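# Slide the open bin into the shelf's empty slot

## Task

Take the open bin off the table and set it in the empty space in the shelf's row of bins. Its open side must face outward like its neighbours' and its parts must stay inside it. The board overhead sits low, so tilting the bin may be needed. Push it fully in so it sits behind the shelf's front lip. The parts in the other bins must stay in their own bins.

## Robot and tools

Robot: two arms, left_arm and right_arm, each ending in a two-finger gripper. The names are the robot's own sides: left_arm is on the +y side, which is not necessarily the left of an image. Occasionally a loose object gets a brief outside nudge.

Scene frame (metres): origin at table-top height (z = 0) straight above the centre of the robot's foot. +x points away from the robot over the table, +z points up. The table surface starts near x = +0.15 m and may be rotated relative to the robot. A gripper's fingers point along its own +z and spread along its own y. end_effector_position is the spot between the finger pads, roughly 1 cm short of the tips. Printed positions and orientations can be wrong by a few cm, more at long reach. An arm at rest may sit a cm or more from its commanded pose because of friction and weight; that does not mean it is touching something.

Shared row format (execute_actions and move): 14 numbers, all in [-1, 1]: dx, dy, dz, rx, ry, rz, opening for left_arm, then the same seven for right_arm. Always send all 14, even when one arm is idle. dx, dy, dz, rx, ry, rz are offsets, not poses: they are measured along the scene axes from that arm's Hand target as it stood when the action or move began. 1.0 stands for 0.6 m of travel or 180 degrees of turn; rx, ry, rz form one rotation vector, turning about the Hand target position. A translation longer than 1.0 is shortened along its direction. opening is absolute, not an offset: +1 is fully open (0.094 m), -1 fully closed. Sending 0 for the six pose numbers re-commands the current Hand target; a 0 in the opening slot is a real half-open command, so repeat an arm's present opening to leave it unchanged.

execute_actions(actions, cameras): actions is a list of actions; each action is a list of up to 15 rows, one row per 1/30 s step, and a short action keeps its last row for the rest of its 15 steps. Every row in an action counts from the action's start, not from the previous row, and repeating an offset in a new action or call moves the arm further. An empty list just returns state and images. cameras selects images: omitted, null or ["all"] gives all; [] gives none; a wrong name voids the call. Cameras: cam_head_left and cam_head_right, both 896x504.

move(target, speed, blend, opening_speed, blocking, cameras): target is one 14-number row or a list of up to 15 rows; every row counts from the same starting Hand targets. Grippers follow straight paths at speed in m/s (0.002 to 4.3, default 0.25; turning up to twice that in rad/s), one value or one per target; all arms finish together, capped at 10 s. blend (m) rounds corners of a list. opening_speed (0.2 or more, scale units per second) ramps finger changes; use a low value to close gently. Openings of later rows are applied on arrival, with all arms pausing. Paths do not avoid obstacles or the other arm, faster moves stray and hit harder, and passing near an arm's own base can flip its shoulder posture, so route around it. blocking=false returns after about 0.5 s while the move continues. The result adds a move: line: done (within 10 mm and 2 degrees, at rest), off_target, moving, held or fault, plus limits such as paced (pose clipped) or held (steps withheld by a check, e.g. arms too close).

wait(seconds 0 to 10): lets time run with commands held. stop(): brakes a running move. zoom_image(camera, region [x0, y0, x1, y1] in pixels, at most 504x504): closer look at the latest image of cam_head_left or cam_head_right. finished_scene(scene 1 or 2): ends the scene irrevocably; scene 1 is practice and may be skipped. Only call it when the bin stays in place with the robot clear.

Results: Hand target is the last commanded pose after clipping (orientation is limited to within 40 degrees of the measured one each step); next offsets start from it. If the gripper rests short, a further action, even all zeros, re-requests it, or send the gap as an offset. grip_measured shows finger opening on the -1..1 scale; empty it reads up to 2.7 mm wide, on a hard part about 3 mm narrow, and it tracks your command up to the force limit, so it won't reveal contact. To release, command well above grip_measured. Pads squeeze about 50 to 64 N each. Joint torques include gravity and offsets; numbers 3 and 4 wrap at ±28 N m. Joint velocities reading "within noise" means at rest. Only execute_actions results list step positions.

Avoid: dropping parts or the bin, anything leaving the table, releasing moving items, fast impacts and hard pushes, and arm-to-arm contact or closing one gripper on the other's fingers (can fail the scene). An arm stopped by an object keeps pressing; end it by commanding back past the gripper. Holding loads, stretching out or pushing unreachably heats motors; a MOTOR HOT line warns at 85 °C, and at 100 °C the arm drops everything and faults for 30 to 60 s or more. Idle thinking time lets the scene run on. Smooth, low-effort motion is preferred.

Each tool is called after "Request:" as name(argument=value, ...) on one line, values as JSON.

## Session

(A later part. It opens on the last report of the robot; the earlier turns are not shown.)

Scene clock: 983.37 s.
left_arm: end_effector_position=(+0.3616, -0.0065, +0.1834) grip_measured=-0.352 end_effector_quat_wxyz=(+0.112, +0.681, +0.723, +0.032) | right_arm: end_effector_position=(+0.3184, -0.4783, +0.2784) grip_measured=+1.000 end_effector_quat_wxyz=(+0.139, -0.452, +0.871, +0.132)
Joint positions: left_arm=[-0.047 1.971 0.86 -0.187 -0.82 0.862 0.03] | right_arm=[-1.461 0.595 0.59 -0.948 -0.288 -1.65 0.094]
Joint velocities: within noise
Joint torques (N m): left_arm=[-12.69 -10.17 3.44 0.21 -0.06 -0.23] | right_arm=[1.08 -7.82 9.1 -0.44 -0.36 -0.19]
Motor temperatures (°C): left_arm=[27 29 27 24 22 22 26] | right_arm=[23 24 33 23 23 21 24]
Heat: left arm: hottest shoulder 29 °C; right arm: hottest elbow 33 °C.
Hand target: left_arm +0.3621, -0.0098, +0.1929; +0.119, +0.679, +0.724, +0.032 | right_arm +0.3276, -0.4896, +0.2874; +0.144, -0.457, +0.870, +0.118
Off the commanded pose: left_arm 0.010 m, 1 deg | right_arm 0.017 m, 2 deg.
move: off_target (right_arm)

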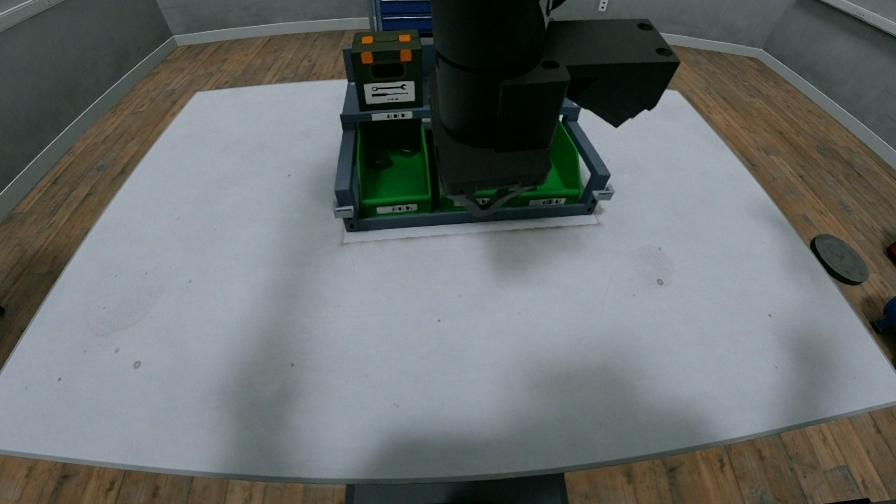

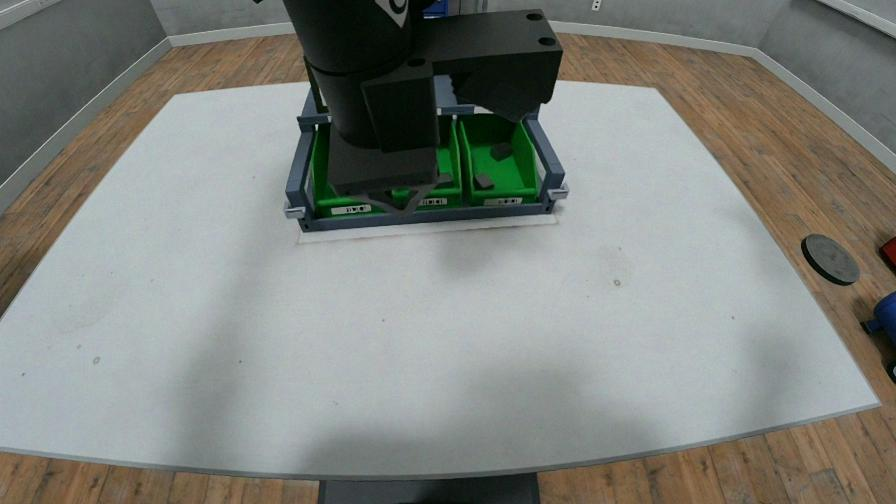

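Request:
move(target=[-0.12,0.4,0.1,0,0,0,-0.35,0,0,0,0,0,0,1], speed=0.25)

Request:
zoom_image(camera="cam_head_left", region=[400, 90, 630, 250])

Request:
zoom_image(camera="cam_head_right", region=[350, 90, 580, 250])

Scene clock: 990.80 s.
left_arm: end_effector_position=(+0.2919, +0.2274, +0.2564) grip_measured=-0.352 end_effector_quat_wxyz=(+0.128, +0.673, +0.727, +0.032) | right_arm: end_effector_position=(+0.3184, -0.4783, +0.2784) grip_measured=+1.000 end_effector_quat_wxyz=(+0.139, -0.452, +0.871, +0.132)
Joint positions: left_arm=[0.059 1.027 0.294 -0.416 -0.779 1.019 0.03] | right_arm=[-1.461 0.595 0.59 -0.948 -0.288 -1.65 0.094]
Joint velocities: within noise
Joint torques (N m): left_arm=[-1.44 -1.61 4.75 0.17 0.13 0.03] | right_arm=[1.14 -7.36 9.29 -0.39 -0.36 -0.18]
Motor temperatures (°C): left_arm=[27 29 27 24 22 22 26] | right_arm=[23 24 33 23 23 21 24]
Heat: left arm: hottest shoulder 29 °C; right arm: hottest elbow 33 °C.
Hand target: left_arm +0.2901, +0.2303, +0.2529; +0.119, +0.679, +0.724, +0.032 | right_arm +0.3276, -0.4896, +0.2874; +0.144, -0.457, +0.870, +0.118
Off the commanded pose: left_arm 0.005 m, 1 deg | right_arm 0.017 m, 2 deg.
move: off_target (right_arm)

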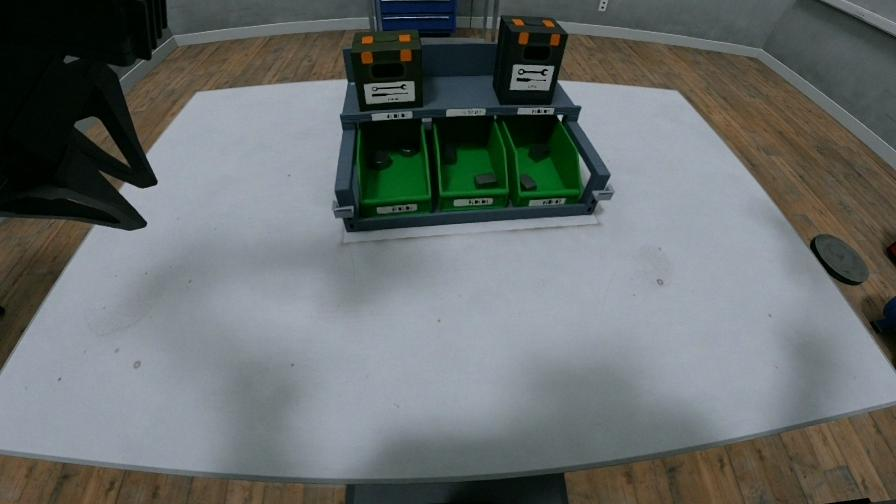

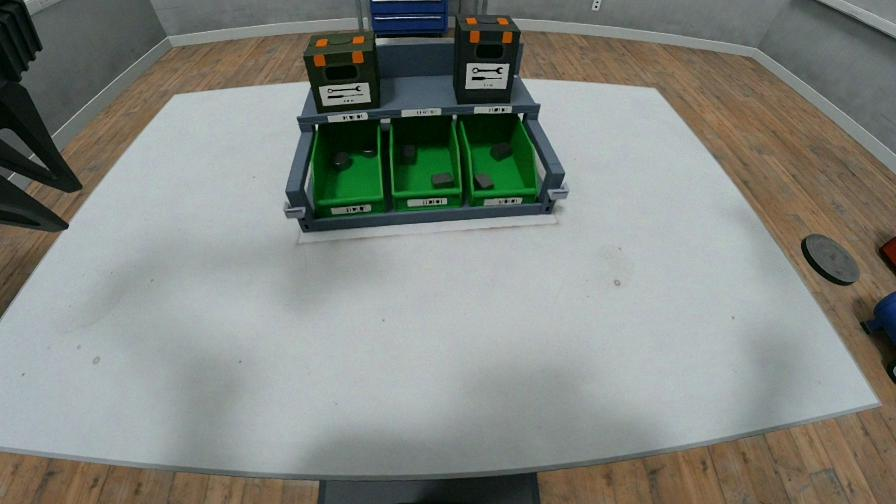

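Scaled by 2.191 from the camera's 896x504 image, which has a finer 1280x720 frame.

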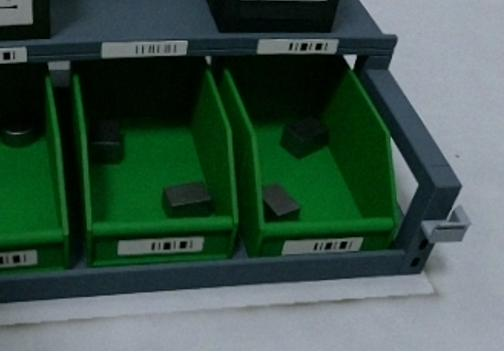

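Scaled by 2.191 from the camera's 896x504 image, which has a finer 1280x720 frame.

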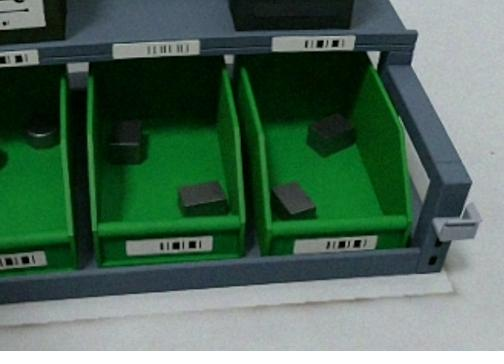

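Request:
finished_scene(scene=2)

The scene is finished: the task was done.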